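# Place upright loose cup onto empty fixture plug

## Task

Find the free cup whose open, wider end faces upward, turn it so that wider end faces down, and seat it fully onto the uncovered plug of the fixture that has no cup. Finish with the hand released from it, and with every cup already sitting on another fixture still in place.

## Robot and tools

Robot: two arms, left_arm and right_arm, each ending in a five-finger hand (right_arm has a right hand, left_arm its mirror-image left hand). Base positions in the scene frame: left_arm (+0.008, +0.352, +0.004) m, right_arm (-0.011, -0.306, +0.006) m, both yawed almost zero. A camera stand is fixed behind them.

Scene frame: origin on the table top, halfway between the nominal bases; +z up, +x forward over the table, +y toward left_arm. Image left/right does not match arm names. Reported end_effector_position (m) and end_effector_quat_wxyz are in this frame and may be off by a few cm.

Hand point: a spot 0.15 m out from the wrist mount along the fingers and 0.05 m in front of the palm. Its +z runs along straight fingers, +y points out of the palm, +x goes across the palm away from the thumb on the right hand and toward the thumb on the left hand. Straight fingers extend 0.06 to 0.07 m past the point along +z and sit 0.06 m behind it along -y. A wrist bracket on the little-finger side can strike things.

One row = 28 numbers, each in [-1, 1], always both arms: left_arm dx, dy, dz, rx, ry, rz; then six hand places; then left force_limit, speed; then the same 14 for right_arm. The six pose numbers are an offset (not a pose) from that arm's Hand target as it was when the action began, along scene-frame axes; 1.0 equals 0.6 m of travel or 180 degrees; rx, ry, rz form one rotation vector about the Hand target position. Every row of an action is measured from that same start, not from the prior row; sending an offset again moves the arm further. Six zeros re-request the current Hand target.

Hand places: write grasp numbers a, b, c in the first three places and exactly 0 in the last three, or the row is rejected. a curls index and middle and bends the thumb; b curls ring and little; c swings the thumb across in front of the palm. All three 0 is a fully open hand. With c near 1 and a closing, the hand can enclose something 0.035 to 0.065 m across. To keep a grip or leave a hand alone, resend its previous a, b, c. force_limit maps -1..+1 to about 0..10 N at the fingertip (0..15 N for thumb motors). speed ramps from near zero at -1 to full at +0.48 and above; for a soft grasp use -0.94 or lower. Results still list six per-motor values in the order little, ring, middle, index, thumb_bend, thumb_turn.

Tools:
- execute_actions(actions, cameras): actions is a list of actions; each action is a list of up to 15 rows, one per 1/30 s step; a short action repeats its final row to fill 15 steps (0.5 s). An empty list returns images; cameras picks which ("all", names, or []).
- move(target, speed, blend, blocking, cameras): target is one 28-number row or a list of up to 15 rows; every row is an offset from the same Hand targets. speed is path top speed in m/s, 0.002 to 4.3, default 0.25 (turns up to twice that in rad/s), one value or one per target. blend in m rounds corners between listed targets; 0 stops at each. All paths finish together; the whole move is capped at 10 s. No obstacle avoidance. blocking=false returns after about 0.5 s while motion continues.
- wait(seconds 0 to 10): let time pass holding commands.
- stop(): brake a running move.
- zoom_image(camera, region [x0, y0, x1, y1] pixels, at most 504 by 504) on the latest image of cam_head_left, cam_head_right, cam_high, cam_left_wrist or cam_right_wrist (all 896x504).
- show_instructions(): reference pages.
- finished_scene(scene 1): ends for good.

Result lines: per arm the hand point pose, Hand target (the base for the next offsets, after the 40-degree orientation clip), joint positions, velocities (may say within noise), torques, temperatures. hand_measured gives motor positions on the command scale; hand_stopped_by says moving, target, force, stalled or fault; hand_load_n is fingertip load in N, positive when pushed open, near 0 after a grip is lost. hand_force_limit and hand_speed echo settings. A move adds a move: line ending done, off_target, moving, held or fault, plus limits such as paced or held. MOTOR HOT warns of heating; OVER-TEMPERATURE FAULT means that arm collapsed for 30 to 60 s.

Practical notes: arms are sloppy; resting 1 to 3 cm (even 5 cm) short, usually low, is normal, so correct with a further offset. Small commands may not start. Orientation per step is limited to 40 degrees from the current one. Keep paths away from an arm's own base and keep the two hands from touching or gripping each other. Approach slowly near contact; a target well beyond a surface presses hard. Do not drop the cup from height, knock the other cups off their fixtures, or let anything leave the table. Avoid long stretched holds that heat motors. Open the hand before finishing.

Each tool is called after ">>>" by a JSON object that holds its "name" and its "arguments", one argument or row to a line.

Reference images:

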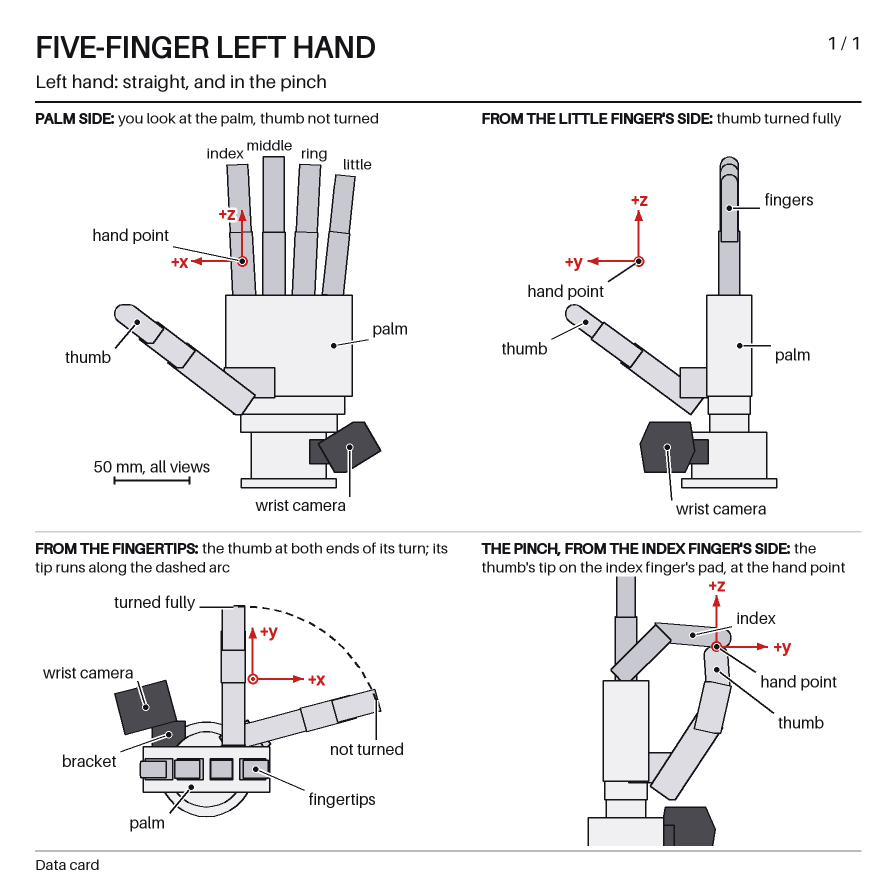

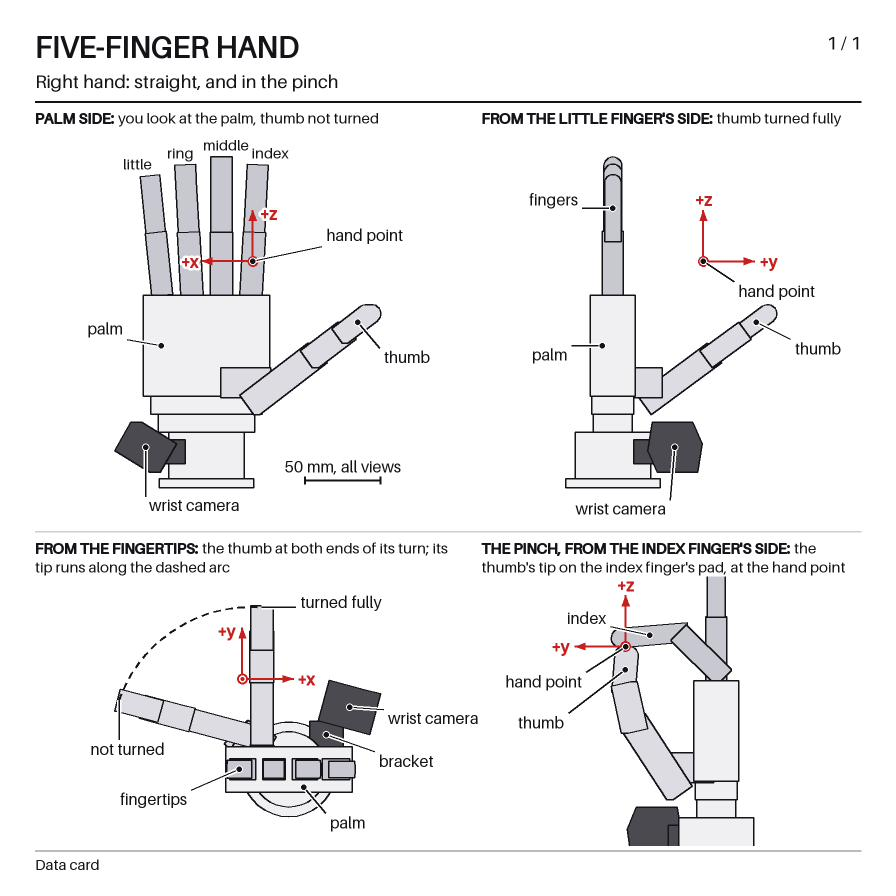

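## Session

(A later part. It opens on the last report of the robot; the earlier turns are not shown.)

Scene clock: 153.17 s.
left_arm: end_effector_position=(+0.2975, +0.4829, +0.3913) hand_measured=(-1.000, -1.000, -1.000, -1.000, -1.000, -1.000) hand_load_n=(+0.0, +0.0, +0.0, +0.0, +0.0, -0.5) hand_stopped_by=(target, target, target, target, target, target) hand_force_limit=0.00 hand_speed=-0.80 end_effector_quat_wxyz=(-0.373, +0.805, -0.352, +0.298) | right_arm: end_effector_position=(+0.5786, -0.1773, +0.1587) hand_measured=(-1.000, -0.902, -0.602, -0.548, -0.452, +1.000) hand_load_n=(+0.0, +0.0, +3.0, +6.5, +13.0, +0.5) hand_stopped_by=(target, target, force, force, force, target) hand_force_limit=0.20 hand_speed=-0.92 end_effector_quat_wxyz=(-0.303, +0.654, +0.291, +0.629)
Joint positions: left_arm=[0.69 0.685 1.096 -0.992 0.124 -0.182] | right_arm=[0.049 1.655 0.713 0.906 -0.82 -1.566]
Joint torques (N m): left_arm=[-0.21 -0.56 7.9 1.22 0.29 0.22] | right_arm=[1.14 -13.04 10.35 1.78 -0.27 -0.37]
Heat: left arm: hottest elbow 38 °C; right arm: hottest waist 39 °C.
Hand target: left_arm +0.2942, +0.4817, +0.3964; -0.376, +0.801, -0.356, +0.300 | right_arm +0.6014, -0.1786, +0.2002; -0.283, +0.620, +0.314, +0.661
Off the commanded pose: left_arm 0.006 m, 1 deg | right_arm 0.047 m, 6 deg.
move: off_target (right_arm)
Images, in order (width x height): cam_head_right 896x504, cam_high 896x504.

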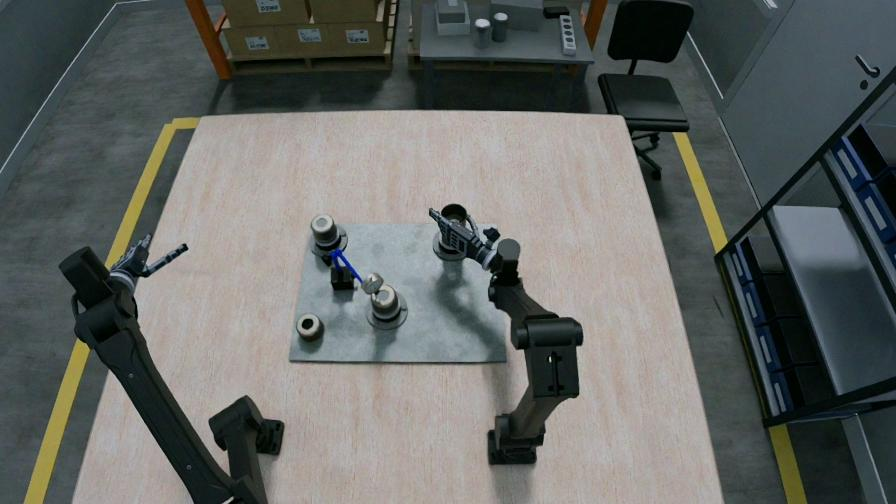

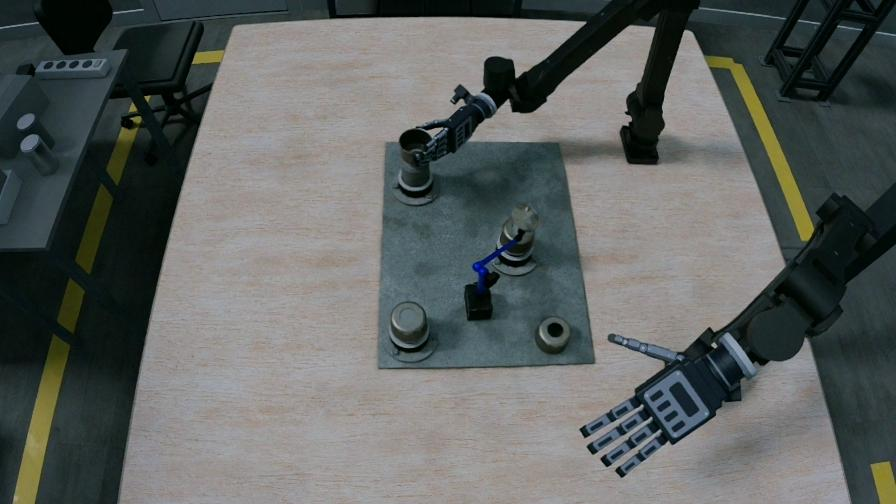

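>>> {"name": "move", "arguments": {
  "target": [0,0,0,0,0,0, 0,0,0,0,0,0, 0,-0.8, -0.003,0.0,-0.02,0,0,0, 0.65,0,1,0,0,0, 0.2,-0.92],
  "speed": 0.03,
  "cameras": ["cam_head_right","cam_high"]
}}

>>> {"name": "zoom_image", "arguments": {
  "camera": "cam_high",
  "region": [385, 115, 445, 185]
}}

>>> {"name": "zoom_image", "arguments": {
  "camera": "cam_head_right",
  "region": [420, 195, 500, 275]
}}

Scene clock: 155.23 s.
left_arm: end_effector_position=(+0.2975, +0.4829, +0.3913) hand_measured=(-1.000, -1.000, -1.000, -1.000, -1.000, -1.000) hand_load_n=(+0.0, -0.5, +0.0, +0.0, +0.0, -0.5) hand_stopped_by=(target, target, target, target, target, target) hand_force_limit=0.00 hand_speed=-0.80 end_effector_quat_wxyz=(-0.373, +0.805, -0.352, +0.298) | right_arm: end_effector_position=(+0.5791, -0.1772, +0.1433) hand_measured=(-1.000, -0.902, -0.602, -0.548, -0.452, +1.000) hand_load_n=(-0.5, +0.0, +3.0, +6.5, +13.0, +0.5) hand_stopped_by=(target, target, force, force, force, target) hand_force_limit=0.20 hand_speed=-0.92 end_effector_quat_wxyz=(-0.307, +0.662, +0.287, +0.621)
Joint positions: left_arm=[0.69 0.685 1.096 -0.992 0.124 -0.182] | right_arm=[0.049 1.682 0.713 0.908 -0.82 -1.566]
Joint torques (N m): left_arm=[0.09 0.26 8.29 1.48 0.2 0.2] | right_arm=[1.03 -13.27 9.14 3.41 -0.24 -0.37]
Heat: left arm: hottest elbow 38 °C; right arm: hottest waist 39 °C.
Hand target: left_arm +0.2942, +0.4817, +0.3964; -0.376, +0.801, -0.356, +0.300 | right_arm +0.5996, -0.1786, +0.1882; -0.283, +0.620, +0.314, +0.661
Off the commanded pose: left_arm 0.006 m, 1 deg | right_arm 0.049 m, 8 deg.
move: off_target (right_arm)
Images, in order (width x height): cam_head_right 896x504, cam_high 896x504.

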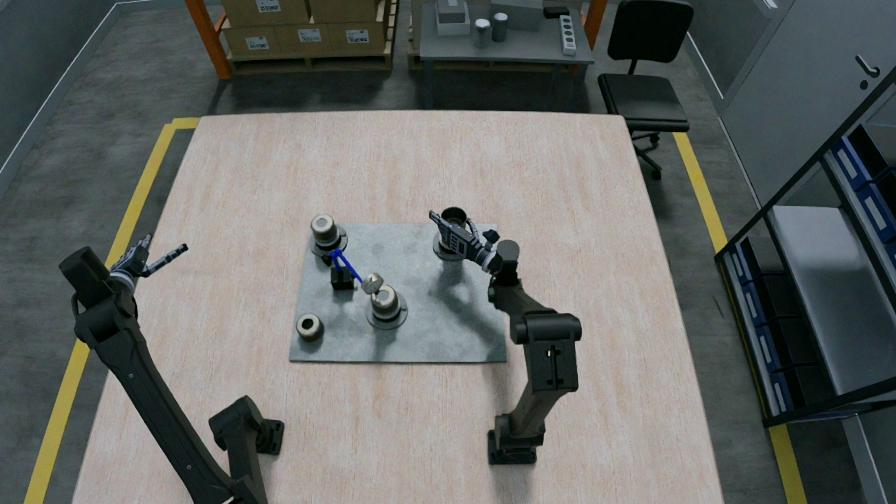

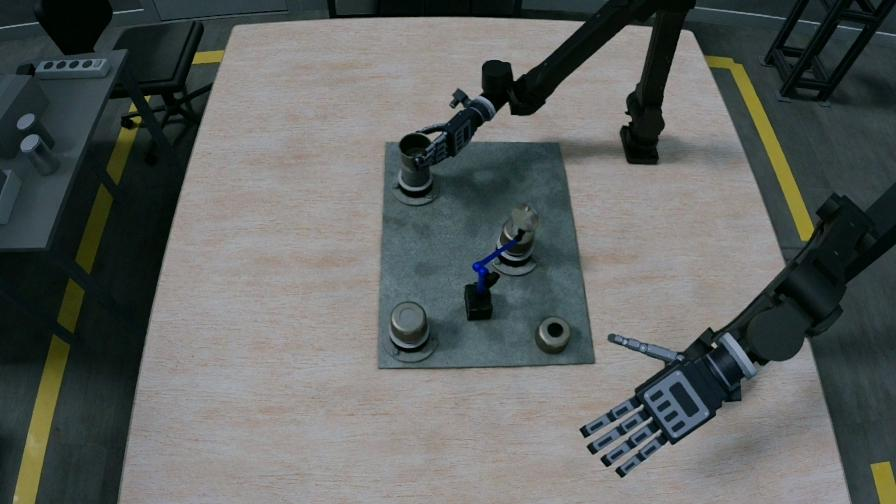

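Scaled by 7.200 from the camera's 896x504 image, which has a finer 1280x720 frame.

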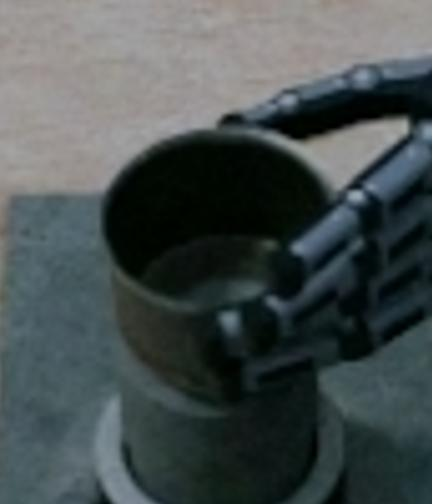

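Scaled by 6.300 from the camera's 896x504 image, which has a finer 1280x720 frame.

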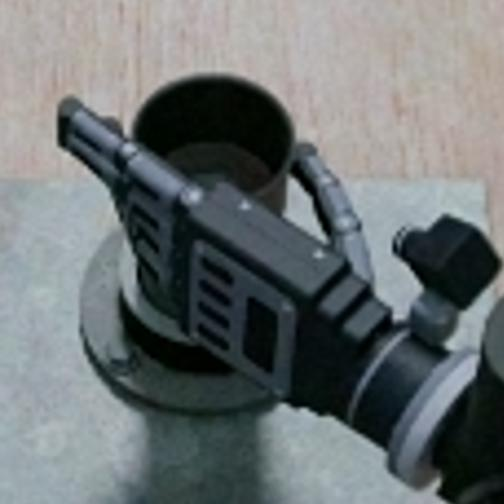

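>>> {"name": "zoom_image", "arguments": {
  "camera": "cam_high",
  "region": [393, 150, 433, 190]
}}

Scaled by 12.600 from the camera's 896x504 image, which has a finer 1280x720 frame.

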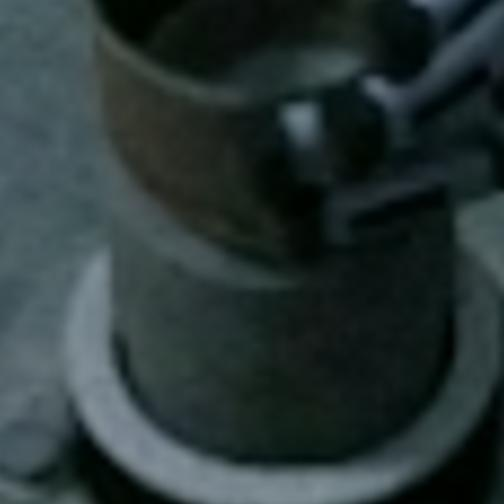

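>>> {"name": "move", "arguments": {
  "target": [0,0,0,0,0,0, 0,0,0,0,0,0, 0,-0.8, -0.002,0.006,-0.006,0,0,0, 0.65,0,1,0,0,0, 0.2,-0.92],
  "speed": 0.03,
  "cameras": ["cam_head_right","cam_high","cam_right_wrist"]
}}

>>> {"name": "zoom_image", "arguments": {
  "camera": "cam_high",
  "region": [393, 150, 433, 190]
}}

>>> {"name": "zoom_image", "arguments": {
  "camera": "cam_head_right",
  "region": [420, 195, 500, 275]
}}

Scene clock: 158.13 s.
left_arm: end_effector_position=(+0.2975, +0.4829, +0.3913) hand_measured=(-1.000, -1.000, -1.000, -1.000, -1.000, -1.000) hand_load_n=(+0.0, +0.0, +0.0, +0.0, +0.0, -0.5) hand_stopped_by=(target, target, target, target, target, target) hand_force_limit=0.00 hand_speed=-0.80 end_effector_quat_wxyz=(-0.373, +0.805, -0.352, +0.298) | right_arm: end_effector_position=(+0.5797, -0.1775, +0.1429) hand_measured=(-1.000, -0.902, -0.602, -0.548, -0.452, +1.000) hand_load_n=(+0.0, +0.0, +3.5, +6.5, +13.0, +1.0) hand_stopped_by=(target, target, force, force, force, target) hand_force_limit=0.20 hand_speed=-0.92 end_effector_quat_wxyz=(-0.306, +0.661, +0.287, +0.622)
Joint positions: left_arm=[0.69 0.685 1.096 -0.992 0.124 -0.182] | right_arm=[0.049 1.687 0.713 0.917 -0.819 -1.566]
Joint torques (N m): left_arm=[0.09 -0.03 8.21 1.24 0.25 0.16] | right_arm=[1.73 -13.04 8.77 3.51 0 -0.38]
Heat: left arm: hottest elbow 38 °C; right arm: hottest waist 39 °C.
Hand target: left_arm +0.2942, +0.4817, +0.3964; -0.376, +0.801, -0.356, +0.300 | right_arm +0.5984, -0.1750, +0.1846; -0.283, +0.620, +0.314, +0.661
Off the commanded pose: left_arm 0.006 m, 1 deg | right_arm 0.046 m, 8 deg.
move: off_target (right_arm)
camera_calibration:
cam_right_wrist: T_world_to_cam=[[0.718736, -0.658004, 0.22461, -0.571915], [-0.230357, -0.530162, -0.816005, 0.155591], [0.656014, 0.534751, -0.532622, -0.0888875], [0, 0, 0, 1]] pos_world=[0.505209, -0.246301, 0.208078]
Images, in order (width x height): cam_head_right 896x504, cam_high 896x504, cam_right_wrist 896x504.

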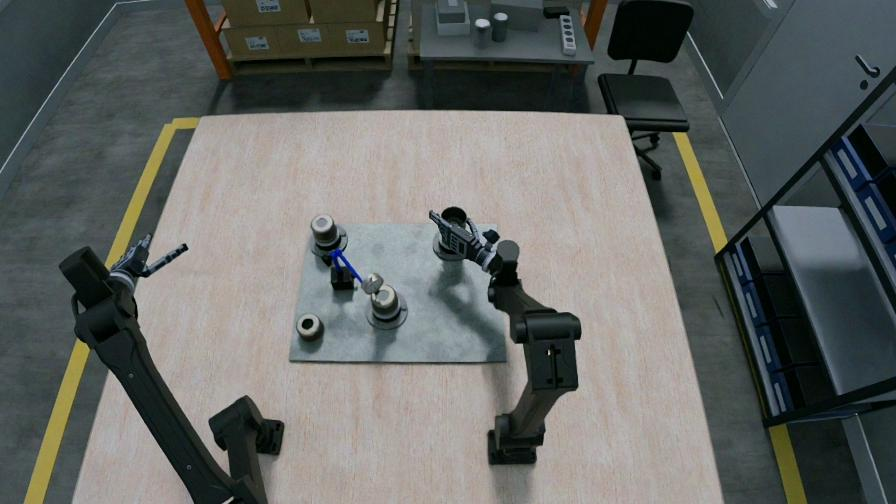

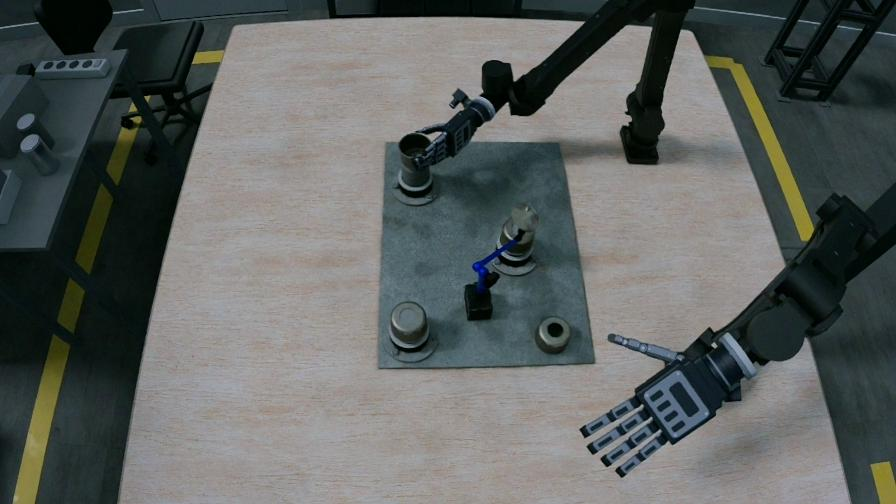

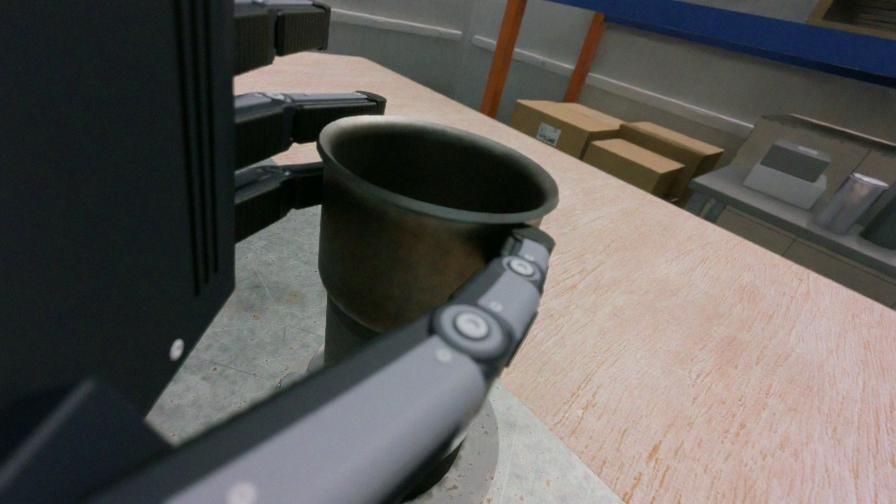

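Scaled by 12.600 from the camera's 896x504 image, which has a finer 1280x720 frame.

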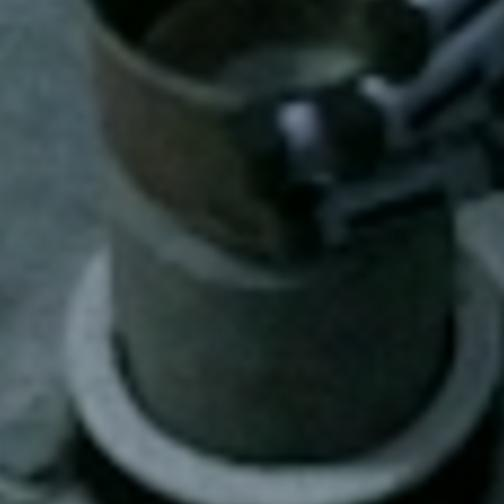

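Scaled by 6.300 from the camera's 896x504 image, which has a finer 1280x720 frame.

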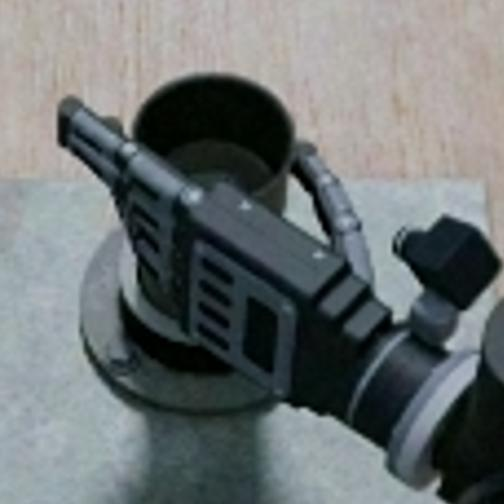

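>>> {"name": "move", "arguments": {
  "target": [0,0,0,0,0,0, 0,0,0,0,0,0, 0,-0.8, -0.004,0.0,-0.02,0,0.006,0, 0.65,0,1,0,0,0, 0.2,-0.92],
  "speed": 0.03,
  "cameras": ["cam_head_right","cam_high","cam_right_wrist"]
}}

>>> {"name": "zoom_image", "arguments": {
  "camera": "cam_high",
  "region": [393, 150, 433, 190]
}}

>>> {"name": "zoom_image", "arguments": {
  "camera": "cam_head_right",
  "region": [420, 195, 500, 275]
}}

Scene clock: 159.97 s.
left_arm: end_effector_position=(+0.2975, +0.4829, +0.3913) hand_measured=(-1.000, -1.000, -1.000, -1.000, -1.000, -1.000) hand_load_n=(+0.0, +0.0, +0.0, +0.0, +0.0, +0.0) hand_stopped_by=(target, target, target, target, target, target) hand_force_limit=0.00 hand_speed=-0.80 end_effector_quat_wxyz=(-0.373, +0.805, -0.352, +0.298) | right_arm: end_effector_position=(+0.5808, -0.1778, +0.1420) hand_measured=(-1.000, -0.902, -0.602, -0.548, -0.452, +1.000) hand_load_n=(+0.0, +0.0, +3.0, +6.5, +13.0, +0.0) hand_stopped_by=(target, target, force, force, force, target) hand_force_limit=0.20 hand_speed=-0.92 end_effector_quat_wxyz=(-0.303, +0.658, +0.289, +0.626)
Joint positions: left_arm=[0.69 0.685 1.096 -0.992 0.124 -0.182] | right_arm=[0.049 1.696 0.713 0.934 -0.817 -1.569]
Joint torques (N m): left_arm=[0.62 0.03 8.34 1.28 0.24 0.21] | right_arm=[1.85 -12.4 8.14 3.1 -0.02 -0.34]
Heat: left arm: hottest elbow 38 °C; right arm: hottest waist 38 °C.
Hand target: left_arm +0.2942, +0.4817, +0.3964; -0.376, +0.801, -0.356, +0.300 | right_arm +0.5960, -0.1750, +0.1726; -0.285, +0.626, +0.311, +0.655
Off the commanded pose: left_arm 0.006 m, 1 deg | right_arm 0.034 m, 6 deg.
move: off_target (right_arm)
camera_calibration:
cam_right_wrist: T_world_to_cam=[[0.715529, -0.658626, 0.232874, -0.572067], [-0.222936, -0.531205, -0.817387, 0.150638], [0.662056, 0.532947, -0.526924, -0.0945044], [0, 0, 0, 1]] pos_world=[0.50548, -0.246393, 0.206552]
Images, in order (width x height): cam_head_right 896x504, cam_high 896x504, cam_right_wrist 896x504.

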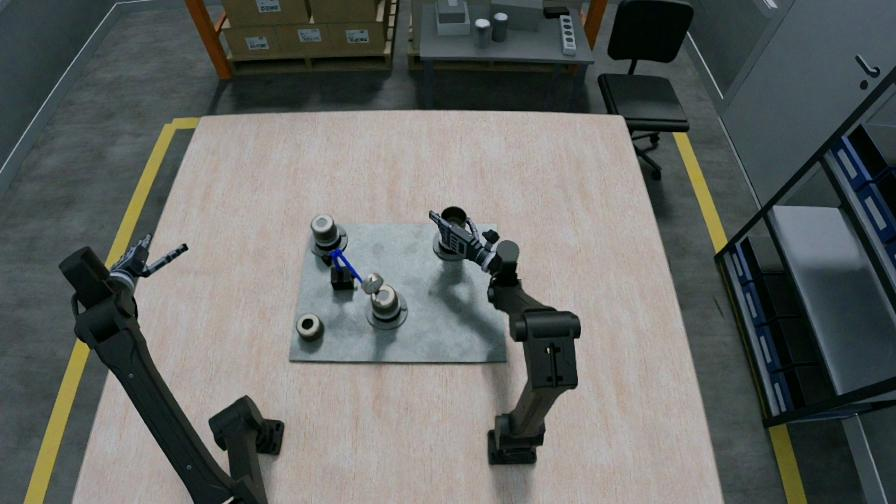

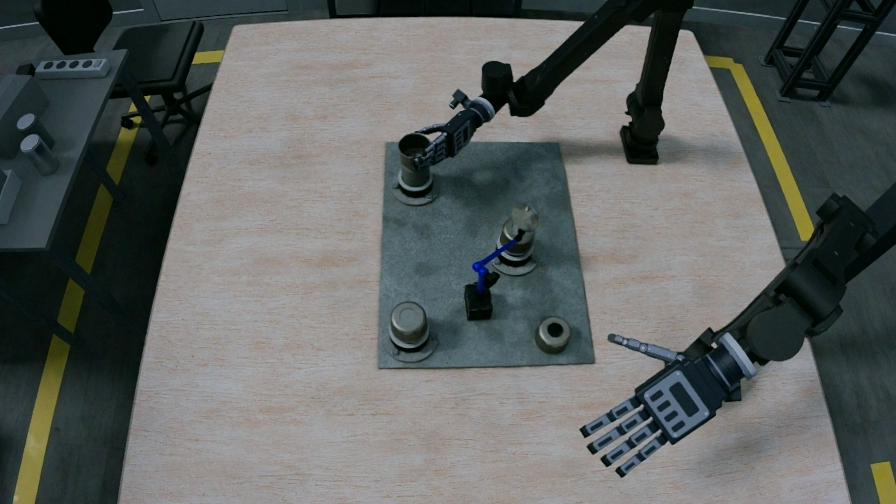

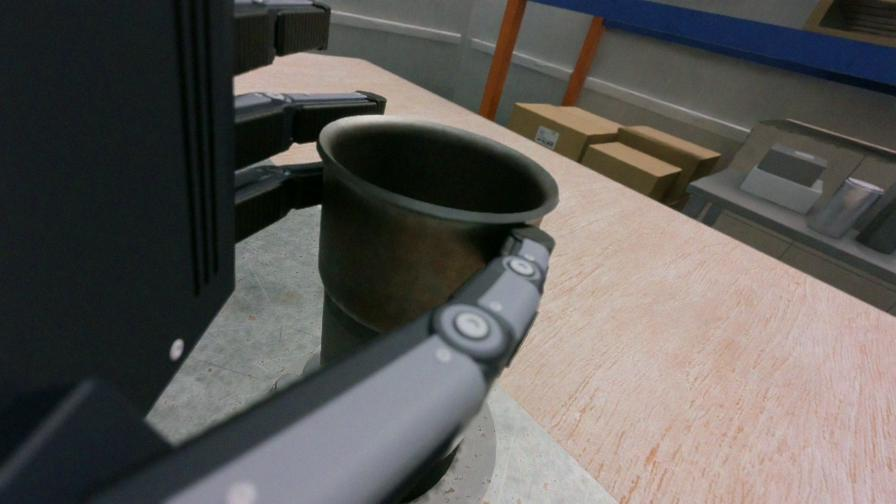

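Scaled by 12.600 from the camera's 896x504 image, which has a finer 1280x720 frame.

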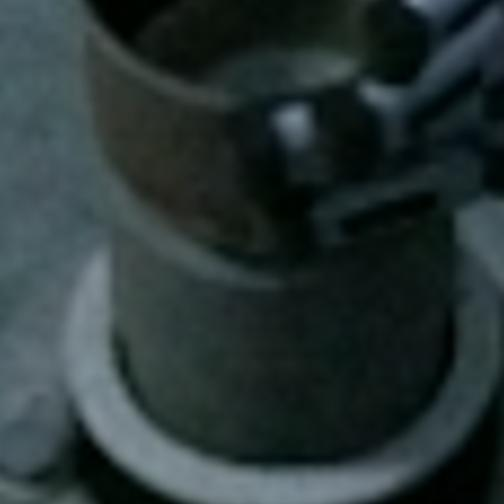

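Scaled by 6.300 from the camera's 896x504 image, which has a finer 1280x720 frame.

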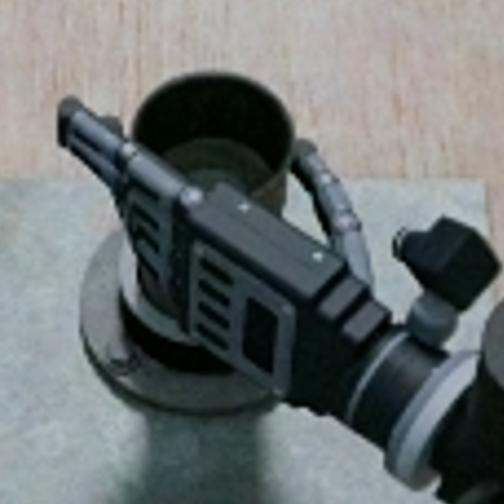

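>>> {"name": "zoom_image", "arguments": {
  "camera": "cam_right_wrist",
  "region": [270, 230, 470, 400]
}}

Scaled by 2.520 from the camera's 896x504 image, which has a finer 1280x720 frame.

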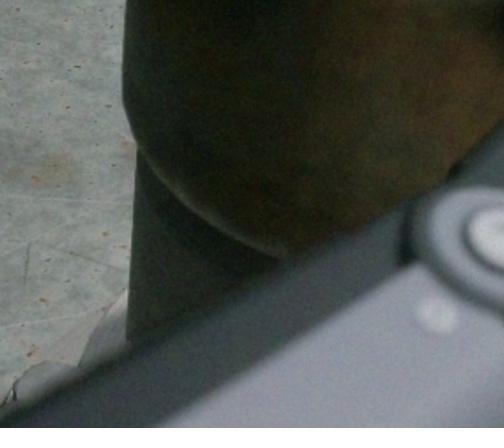

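>>> {"name": "move", "arguments": {
  "target": [0,0,0,0,0,0, 0,0,0,0,0,0, 0,-0.8, 0,0,0.008,0,0,0, 0.2,0,1,0,0,0, 0.2,-0.9],
  "speed": 0.03,
  "cameras": ["cam_head_right","cam_high","cam_right_wrist"]
}}

>>> {"name": "zoom_image", "arguments": {
  "camera": "cam_high",
  "region": [385, 115, 445, 185]
}}

>>> {"name": "zoom_image", "arguments": {
  "camera": "cam_head_right",
  "region": [420, 195, 500, 275]
}}

Scene clock: 162.67 s.
left_arm: end_effector_position=(+0.2975, +0.4829, +0.3913) hand_measured=(-1.000, -1.000, -1.000, -1.000, -1.000, -1.000) hand_load_n=(-0.5, +0.0, +0.0, +0.0, +0.0, +0.0) hand_stopped_by=(target, target, target, target, target, target) hand_force_limit=0.00 hand_speed=-0.80 end_effector_quat_wxyz=(-0.373, +0.805, -0.352, +0.298) | right_arm: end_effector_position=(+0.5811, -0.1788, +0.1422) hand_measured=(-1.000, -0.970, -0.750, -0.600, -0.500, +1.000) hand_load_n=(+0.0, +0.0, +0.0, +0.0, +0.0, +0.0) hand_stopped_by=(target, target, target, target, target, target) hand_force_limit=0.20 hand_speed=-0.90 end_effector_quat_wxyz=(-0.301, +0.658, +0.290, +0.626)
Joint positions: left_arm=[0.69 0.685 1.096 -0.992 0.124 -0.182] | right_arm=[0.048 1.696 0.713 0.934 -0.817 -1.574]
Joint torques (N m): left_arm=[0.26 -0.15 8.24 1.36 0.26 0.26] | right_arm=[1.85 -13.45 8.29 2.47 -0.04 -0.29]
Heat: left arm: hottest elbow 38 °C; right arm: hottest waist 38 °C.
Hand target: left_arm +0.2942, +0.4817, +0.3964; -0.376, +0.801, -0.356, +0.300 | right_arm +0.5960, -0.1750, +0.1774; -0.285, +0.626, +0.311, +0.655
Off the commanded pose: left_arm 0.006 m, 1 deg | right_arm 0.038 m, 6 deg.
move: off_target (right_arm)
camera_calibration:
cam_right_wrist: T_world_to_cam=[[0.713842, -0.658857, 0.237354, -0.572688], [-0.220763, -0.533359, -0.816573, 0.148634], [0.6646, 0.530505, -0.526185, -0.0960648], [0, 0, 0, 1]] pos_world=[0.505466, -0.247081, 0.206752]
Images, in order (width x height): cam_head_right 896x504, cam_high 896x504, cam_right_wrist 896x504.

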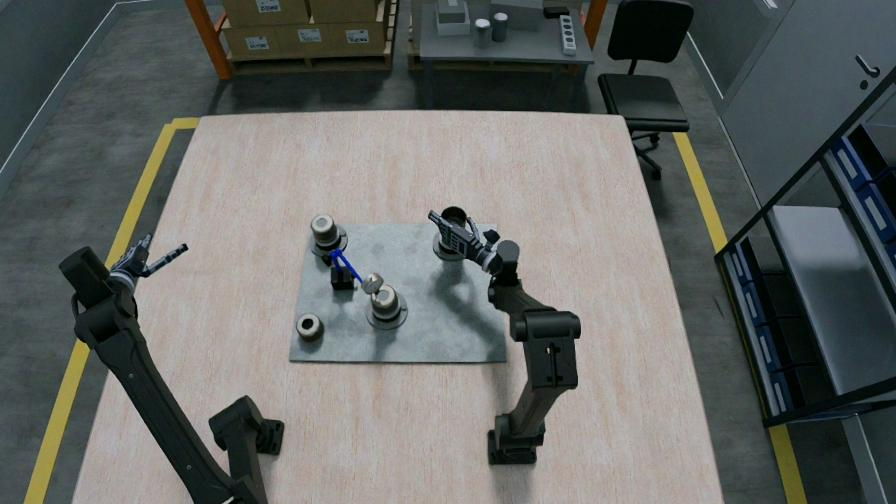

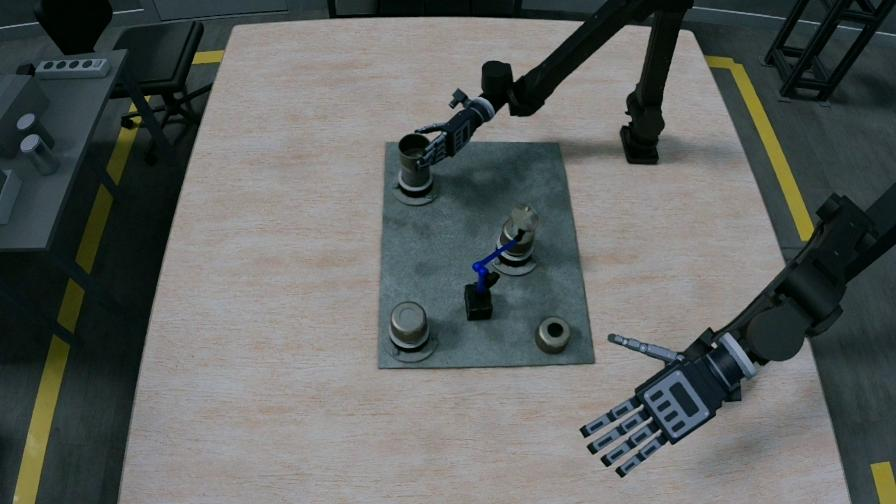

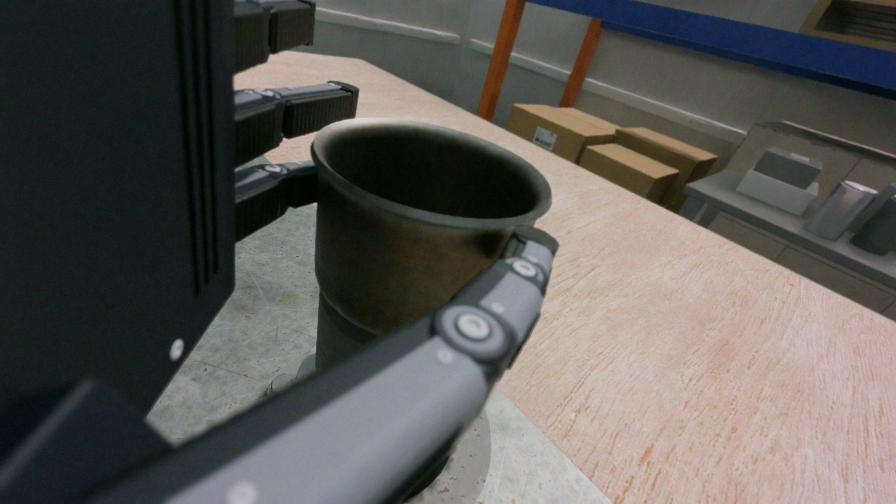

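Scaled by 7.200 from the camera's 896x504 image, which has a finer 1280x720 frame.

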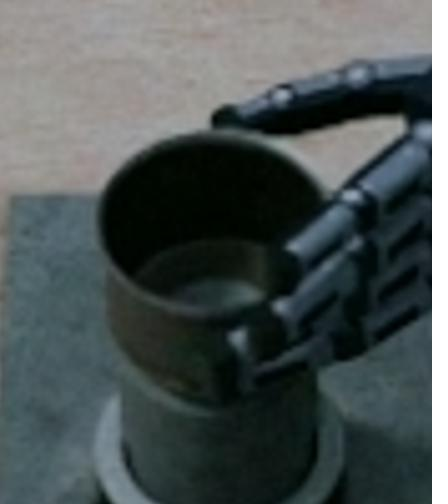

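Scaled by 6.300 from the camera's 896x504 image, which has a finer 1280x720 frame.

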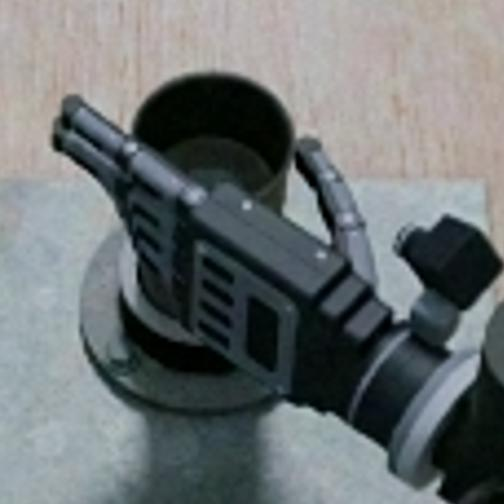

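>>> {"name": "move", "arguments": {
  "target": [0,0,0,0,0,0, 0,0,0,0,0,0, 0,-0.8, 0,0,0,0,0,0, -0.5,0,1,0,0,0, 0.2,-0.7],
  "speed": 0.03,
  "cameras": ["cam_high","cam_right_wrist"]
}}

Scene clock: 165.73 s.
left_arm: end_effector_position=(+0.2975, +0.4829, +0.3913) hand_measured=(-1.000, -1.000, -1.000, -1.000, -1.000, -1.000) hand_load_n=(+0.0, +0.0, +0.0, +0.0, +0.0, -0.5) hand_stopped_by=(target, target, target, target, target, target) hand_force_limit=0.00 hand_speed=-0.80 end_effector_quat_wxyz=(-0.373, +0.805, -0.352, +0.298) | right_arm: end_effector_position=(+0.5811, -0.1788, +0.1422) hand_measured=(-0.950, -1.000, -1.000, -1.000, -1.000, +1.000) hand_load_n=(+0.0, +0.0, +0.0, +0.0, +0.0, +0.0) hand_stopped_by=(target, target, target, target, target, target) hand_force_limit=0.20 hand_speed=-0.70 end_effector_quat_wxyz=(-0.301, +0.658, +0.290, +0.626)
Joint positions: left_arm=[0.69 0.685 1.096 -0.992 0.124 -0.182] | right_arm=[0.048 1.696 0.713 0.934 -0.817 -1.574]
Joint torques (N m): left_arm=[0.97 0.67 8.14 1.24 0.22 0.21] | right_arm=[1.9 -13.51 8.31 2.5 -0.04 -0.27]
Heat: left arm: hottest elbow 38 °C; right arm: hottest waist 38 °C.
Hand target: left_arm +0.2942, +0.4817, +0.3964; -0.376, +0.801, -0.356, +0.300 | right_arm +0.5960, -0.1750, +0.1774; -0.285, +0.626, +0.311, +0.655
Off the commanded pose: left_arm 0.006 m, 1 deg | right_arm 0.038 m, 6 deg.
move: off_target (right_arm)
camera_calibration:
cam_right_wrist: T_world_to_cam=[[0.713842, -0.658857, 0.237354, -0.572688], [-0.220763, -0.533359, -0.816573, 0.148634], [0.6646, 0.530505, -0.526185, -0.0960648], [0, 0, 0, 1]] pos_world=[0.505466, -0.247081, 0.206752]
Images, in order (width x height): cam_high 896x504, cam_right_wrist 896x504.

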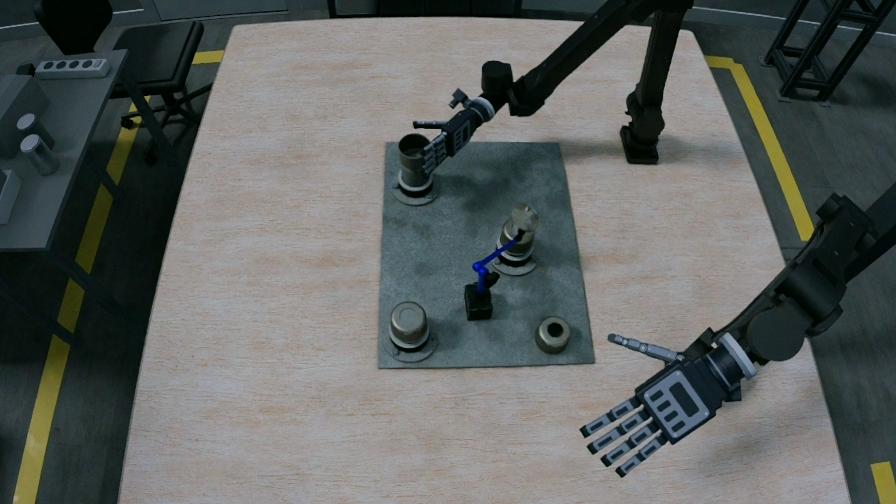

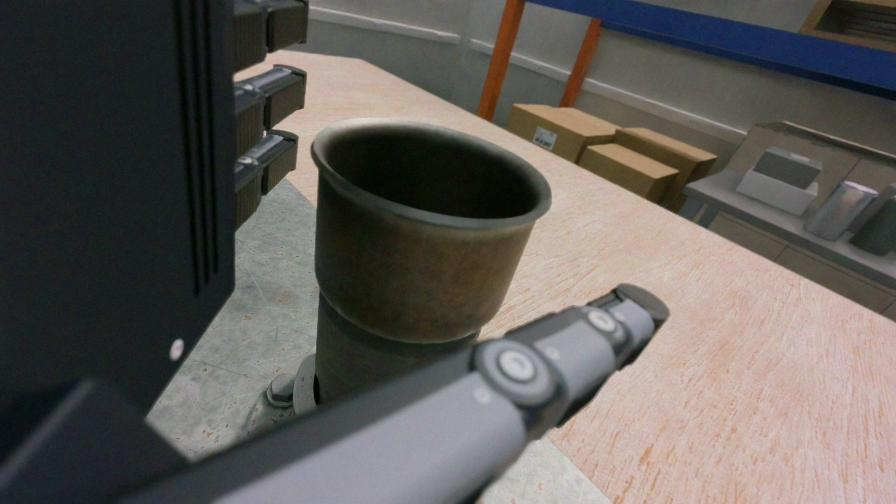

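>>> {"name": "move", "arguments": {
  "target": [0,0,0,0,0,0, 0,0,0,0,0,0, 0,-0.8, -0.2,0,0,0,0,0, -0.5,0,1,0,0,0, 0.2,-0.7],
  "speed": 0.06,
  "cameras": ["cam_high","cam_right_wrist","cam_head_right"]
}}

Scene clock: 169.70 s.
left_arm: end_effector_position=(+0.2975, +0.4829, +0.3913) hand_measured=(-1.000, -1.000, -1.000, -1.000, -1.000, -1.000) hand_load_n=(+0.0, +0.0, +0.0, +0.0, +0.0, +0.0) hand_stopped_by=(target, target, target, target, target, target) hand_force_limit=0.00 hand_speed=-0.80 end_effector_quat_wxyz=(-0.373, +0.805, -0.352, +0.298) | right_arm: end_effector_position=(+0.4749, -0.1792, +0.1565) hand_measured=(-0.950, -1.000, -1.000, -1.000, -1.000, +1.000) hand_load_n=(+0.0, +0.0, +0.0, +0.0, +0.0, +0.5) hand_stopped_by=(target, target, target, target, target, target) hand_force_limit=0.20 hand_speed=-0.70 end_effector_quat_wxyz=(-0.299, +0.649, +0.296, +0.634)
Joint positions: left_arm=[0.69 0.685 1.096 -0.992 0.124 -0.182] | right_arm=[0.059 1.451 0.424 1.002 -0.813 -1.575]
Joint torques (N m): left_arm=[0.15 -0.21 8.13 1.46 0.25 0.23] | right_arm=[2.61 -9.52 4.97 2.69 0.02 -0.28]
Heat: left arm: hottest elbow 38 °C; right arm: hottest waist 38 °C.
Hand target: left_arm +0.2942, +0.4817, +0.3964; -0.376, +0.801, -0.356, +0.300 | right_arm +0.4760, -0.1750, +0.1774; -0.285, +0.626, +0.311, +0.655
Off the commanded pose: left_arm 0.006 m, 1 deg | right_arm 0.021 m, 4 deg.
move: off_target (right_arm)
camera_calibration:
cam_right_wrist: T_world_to_cam=[[0.711535, -0.654531, 0.255554, -0.501456], [-0.196443, -0.5345, -0.822022, 0.125766], [0.674632, 0.534695, -0.508894, -0.0244901], [0, 0, 0, 1]] pos_world=[0.398031, -0.247902, 0.219068]
Images, in order (width x height): cam_head_right 896x504, cam_high 896x504, cam_right_wrist 896x504.

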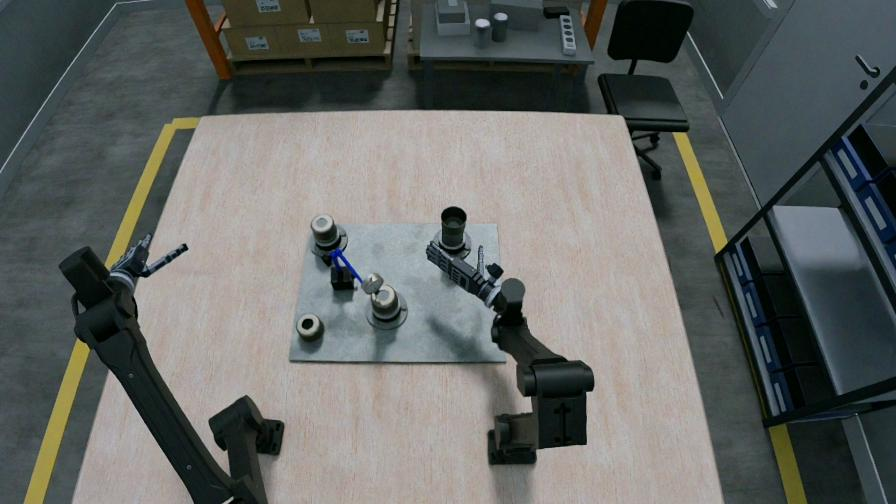

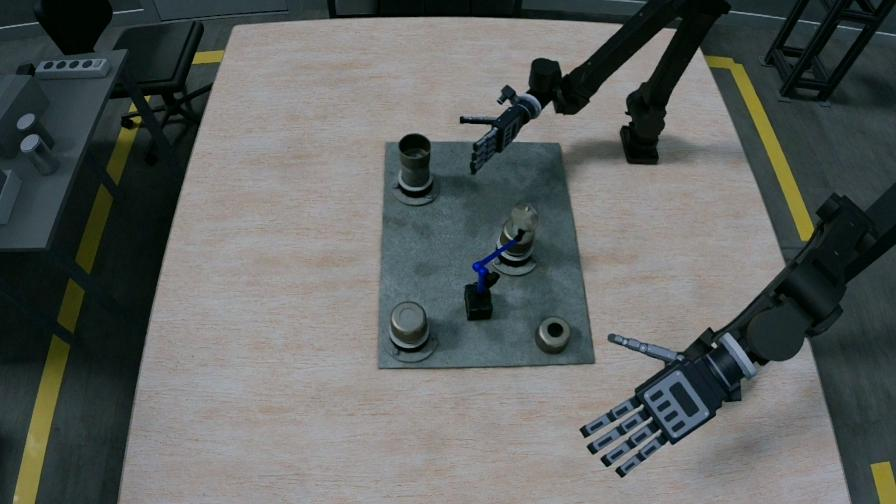

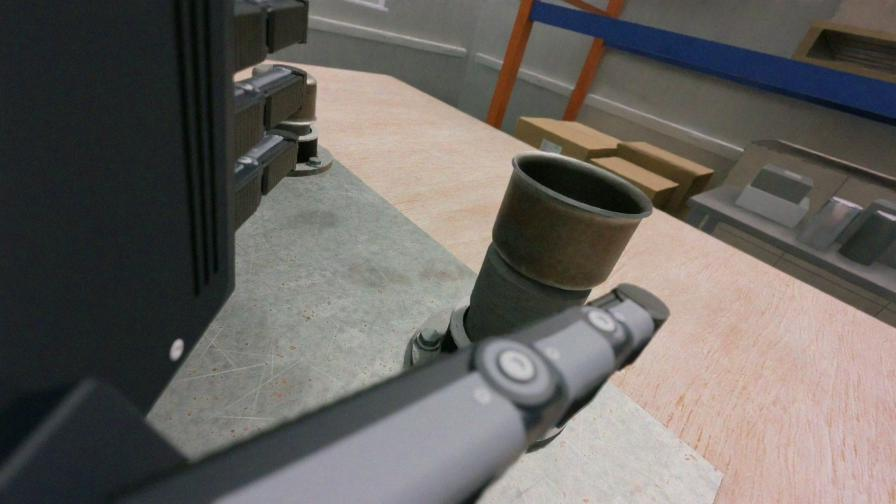

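>>> {"name": "move", "arguments": {
  "target": [
    [0,0,0,0,0,0, 0,0,0,0,0,0, 0,-0.8, -0.092,-0.133,0.05,0,0,0, -0.5,0,1,0,0,0, 0.2,-0.7],
    [0,0,0,0,0,0, 0,0,0,0,0,0, 0,-0.8, -0.092,-0.133,0.08,0.3215,0.382,0.0114, -0.5,0,1,0,0,0, 0.2,-0.7],
    [0,0,0,0,0,0, 0,0,0,0,0,0, 0,-0.8, -0.092,-0.133,0.08,0.643,0.764,0.023, -0.5,0,1,0,0,0, 0.2,-0.7]
  ],
  "speed": [0.15, 0.4, 0.4],
  "blend": [0.02, 0.02, 0],
  "cameras": ["cam_high","cam_right_wrist","cam_head_right"]
}}

Scene clock: 177.77 s.
left_arm: end_effector_position=(+0.2975, +0.4829, +0.3913) hand_measured=(-1.000, -1.000, -1.000, -1.000, -1.000, -1.000) hand_load_n=(+0.0, +0.0, +0.0, +0.0, +0.0, +0.0) hand_stopped_by=(target, target, target, target, target, target) hand_force_limit=0.00 hand_speed=-0.80 end_effector_quat_wxyz=(-0.373, +0.805, -0.352, +0.298) | right_arm: end_effector_position=(+0.4193, -0.2514, +0.2225) hand_measured=(-0.950, -1.000, -1.000, -1.000, -1.000, +1.000) hand_load_n=(+0.0, +0.0, +0.0, +0.0, +0.0, +0.0) hand_stopped_by=(target, target, target, target, target, target) hand_force_limit=0.20 hand_speed=-0.70 end_effector_quat_wxyz=(+0.651, -0.315, +0.628, +0.287)
Joint positions: left_arm=[0.69 0.685 1.096 -0.992 0.124 -0.182] | right_arm=[-0.359 1.599 0.593 1.043 -1.241 1.555]
Joint torques (N m): left_arm=[0.79 0.32 8.27 1.28 0.23 0.21] | right_arm=[1.67 -9.58 4.74 2.15 0.02 0.18]
Heat: left arm: hottest elbow 38 °C; right arm: hottest waist 38 °C.
Hand target: left_arm +0.2942, +0.4817, +0.3964; -0.376, +0.801, -0.356, +0.300 | right_arm +0.4208, -0.2548, +0.2254; +0.657, -0.312, +0.625, +0.284
Off the commanded pose: left_arm 0.006 m, 1 deg | right_arm 0.005 m, 1 deg.
move: done
camera_calibration:
cam_right_wrist: T_world_to_cam=[[-0.756685, 0.572311, -0.31605, 0.525151], [-0.528801, -0.251501, 0.810627, -0.0223879], [0.384444, 0.780517, 0.492946, 0.0457711], [0, 0, 0, 1]] pos_world=[0.367939, -0.341906, 0.16156]
Images, in order (width x height): cam_head_right 896x504, cam_high 896x504, cam_right_wrist 896x504.

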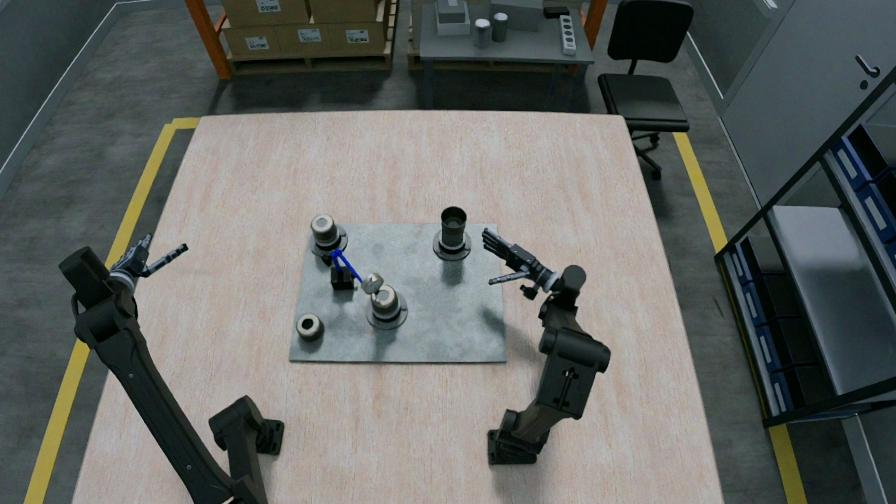

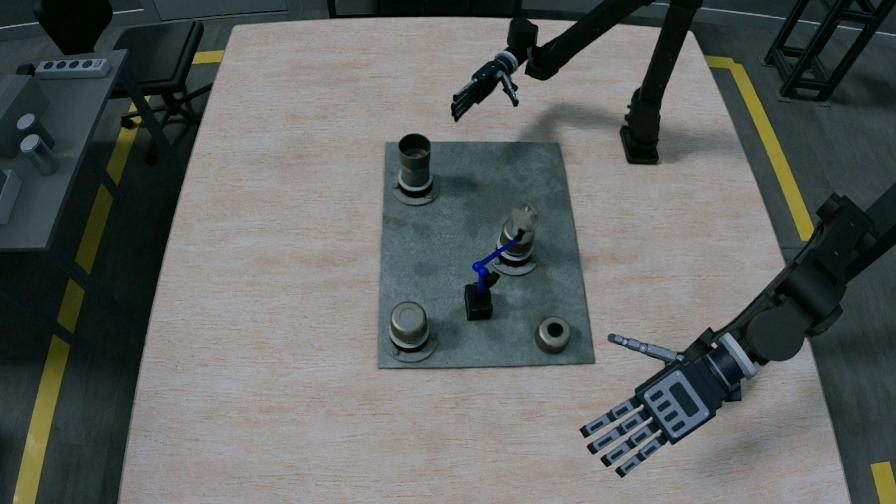

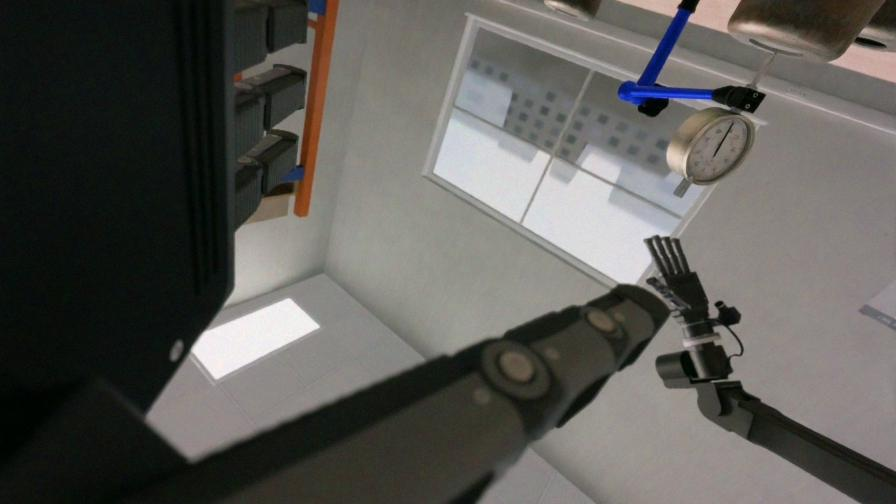

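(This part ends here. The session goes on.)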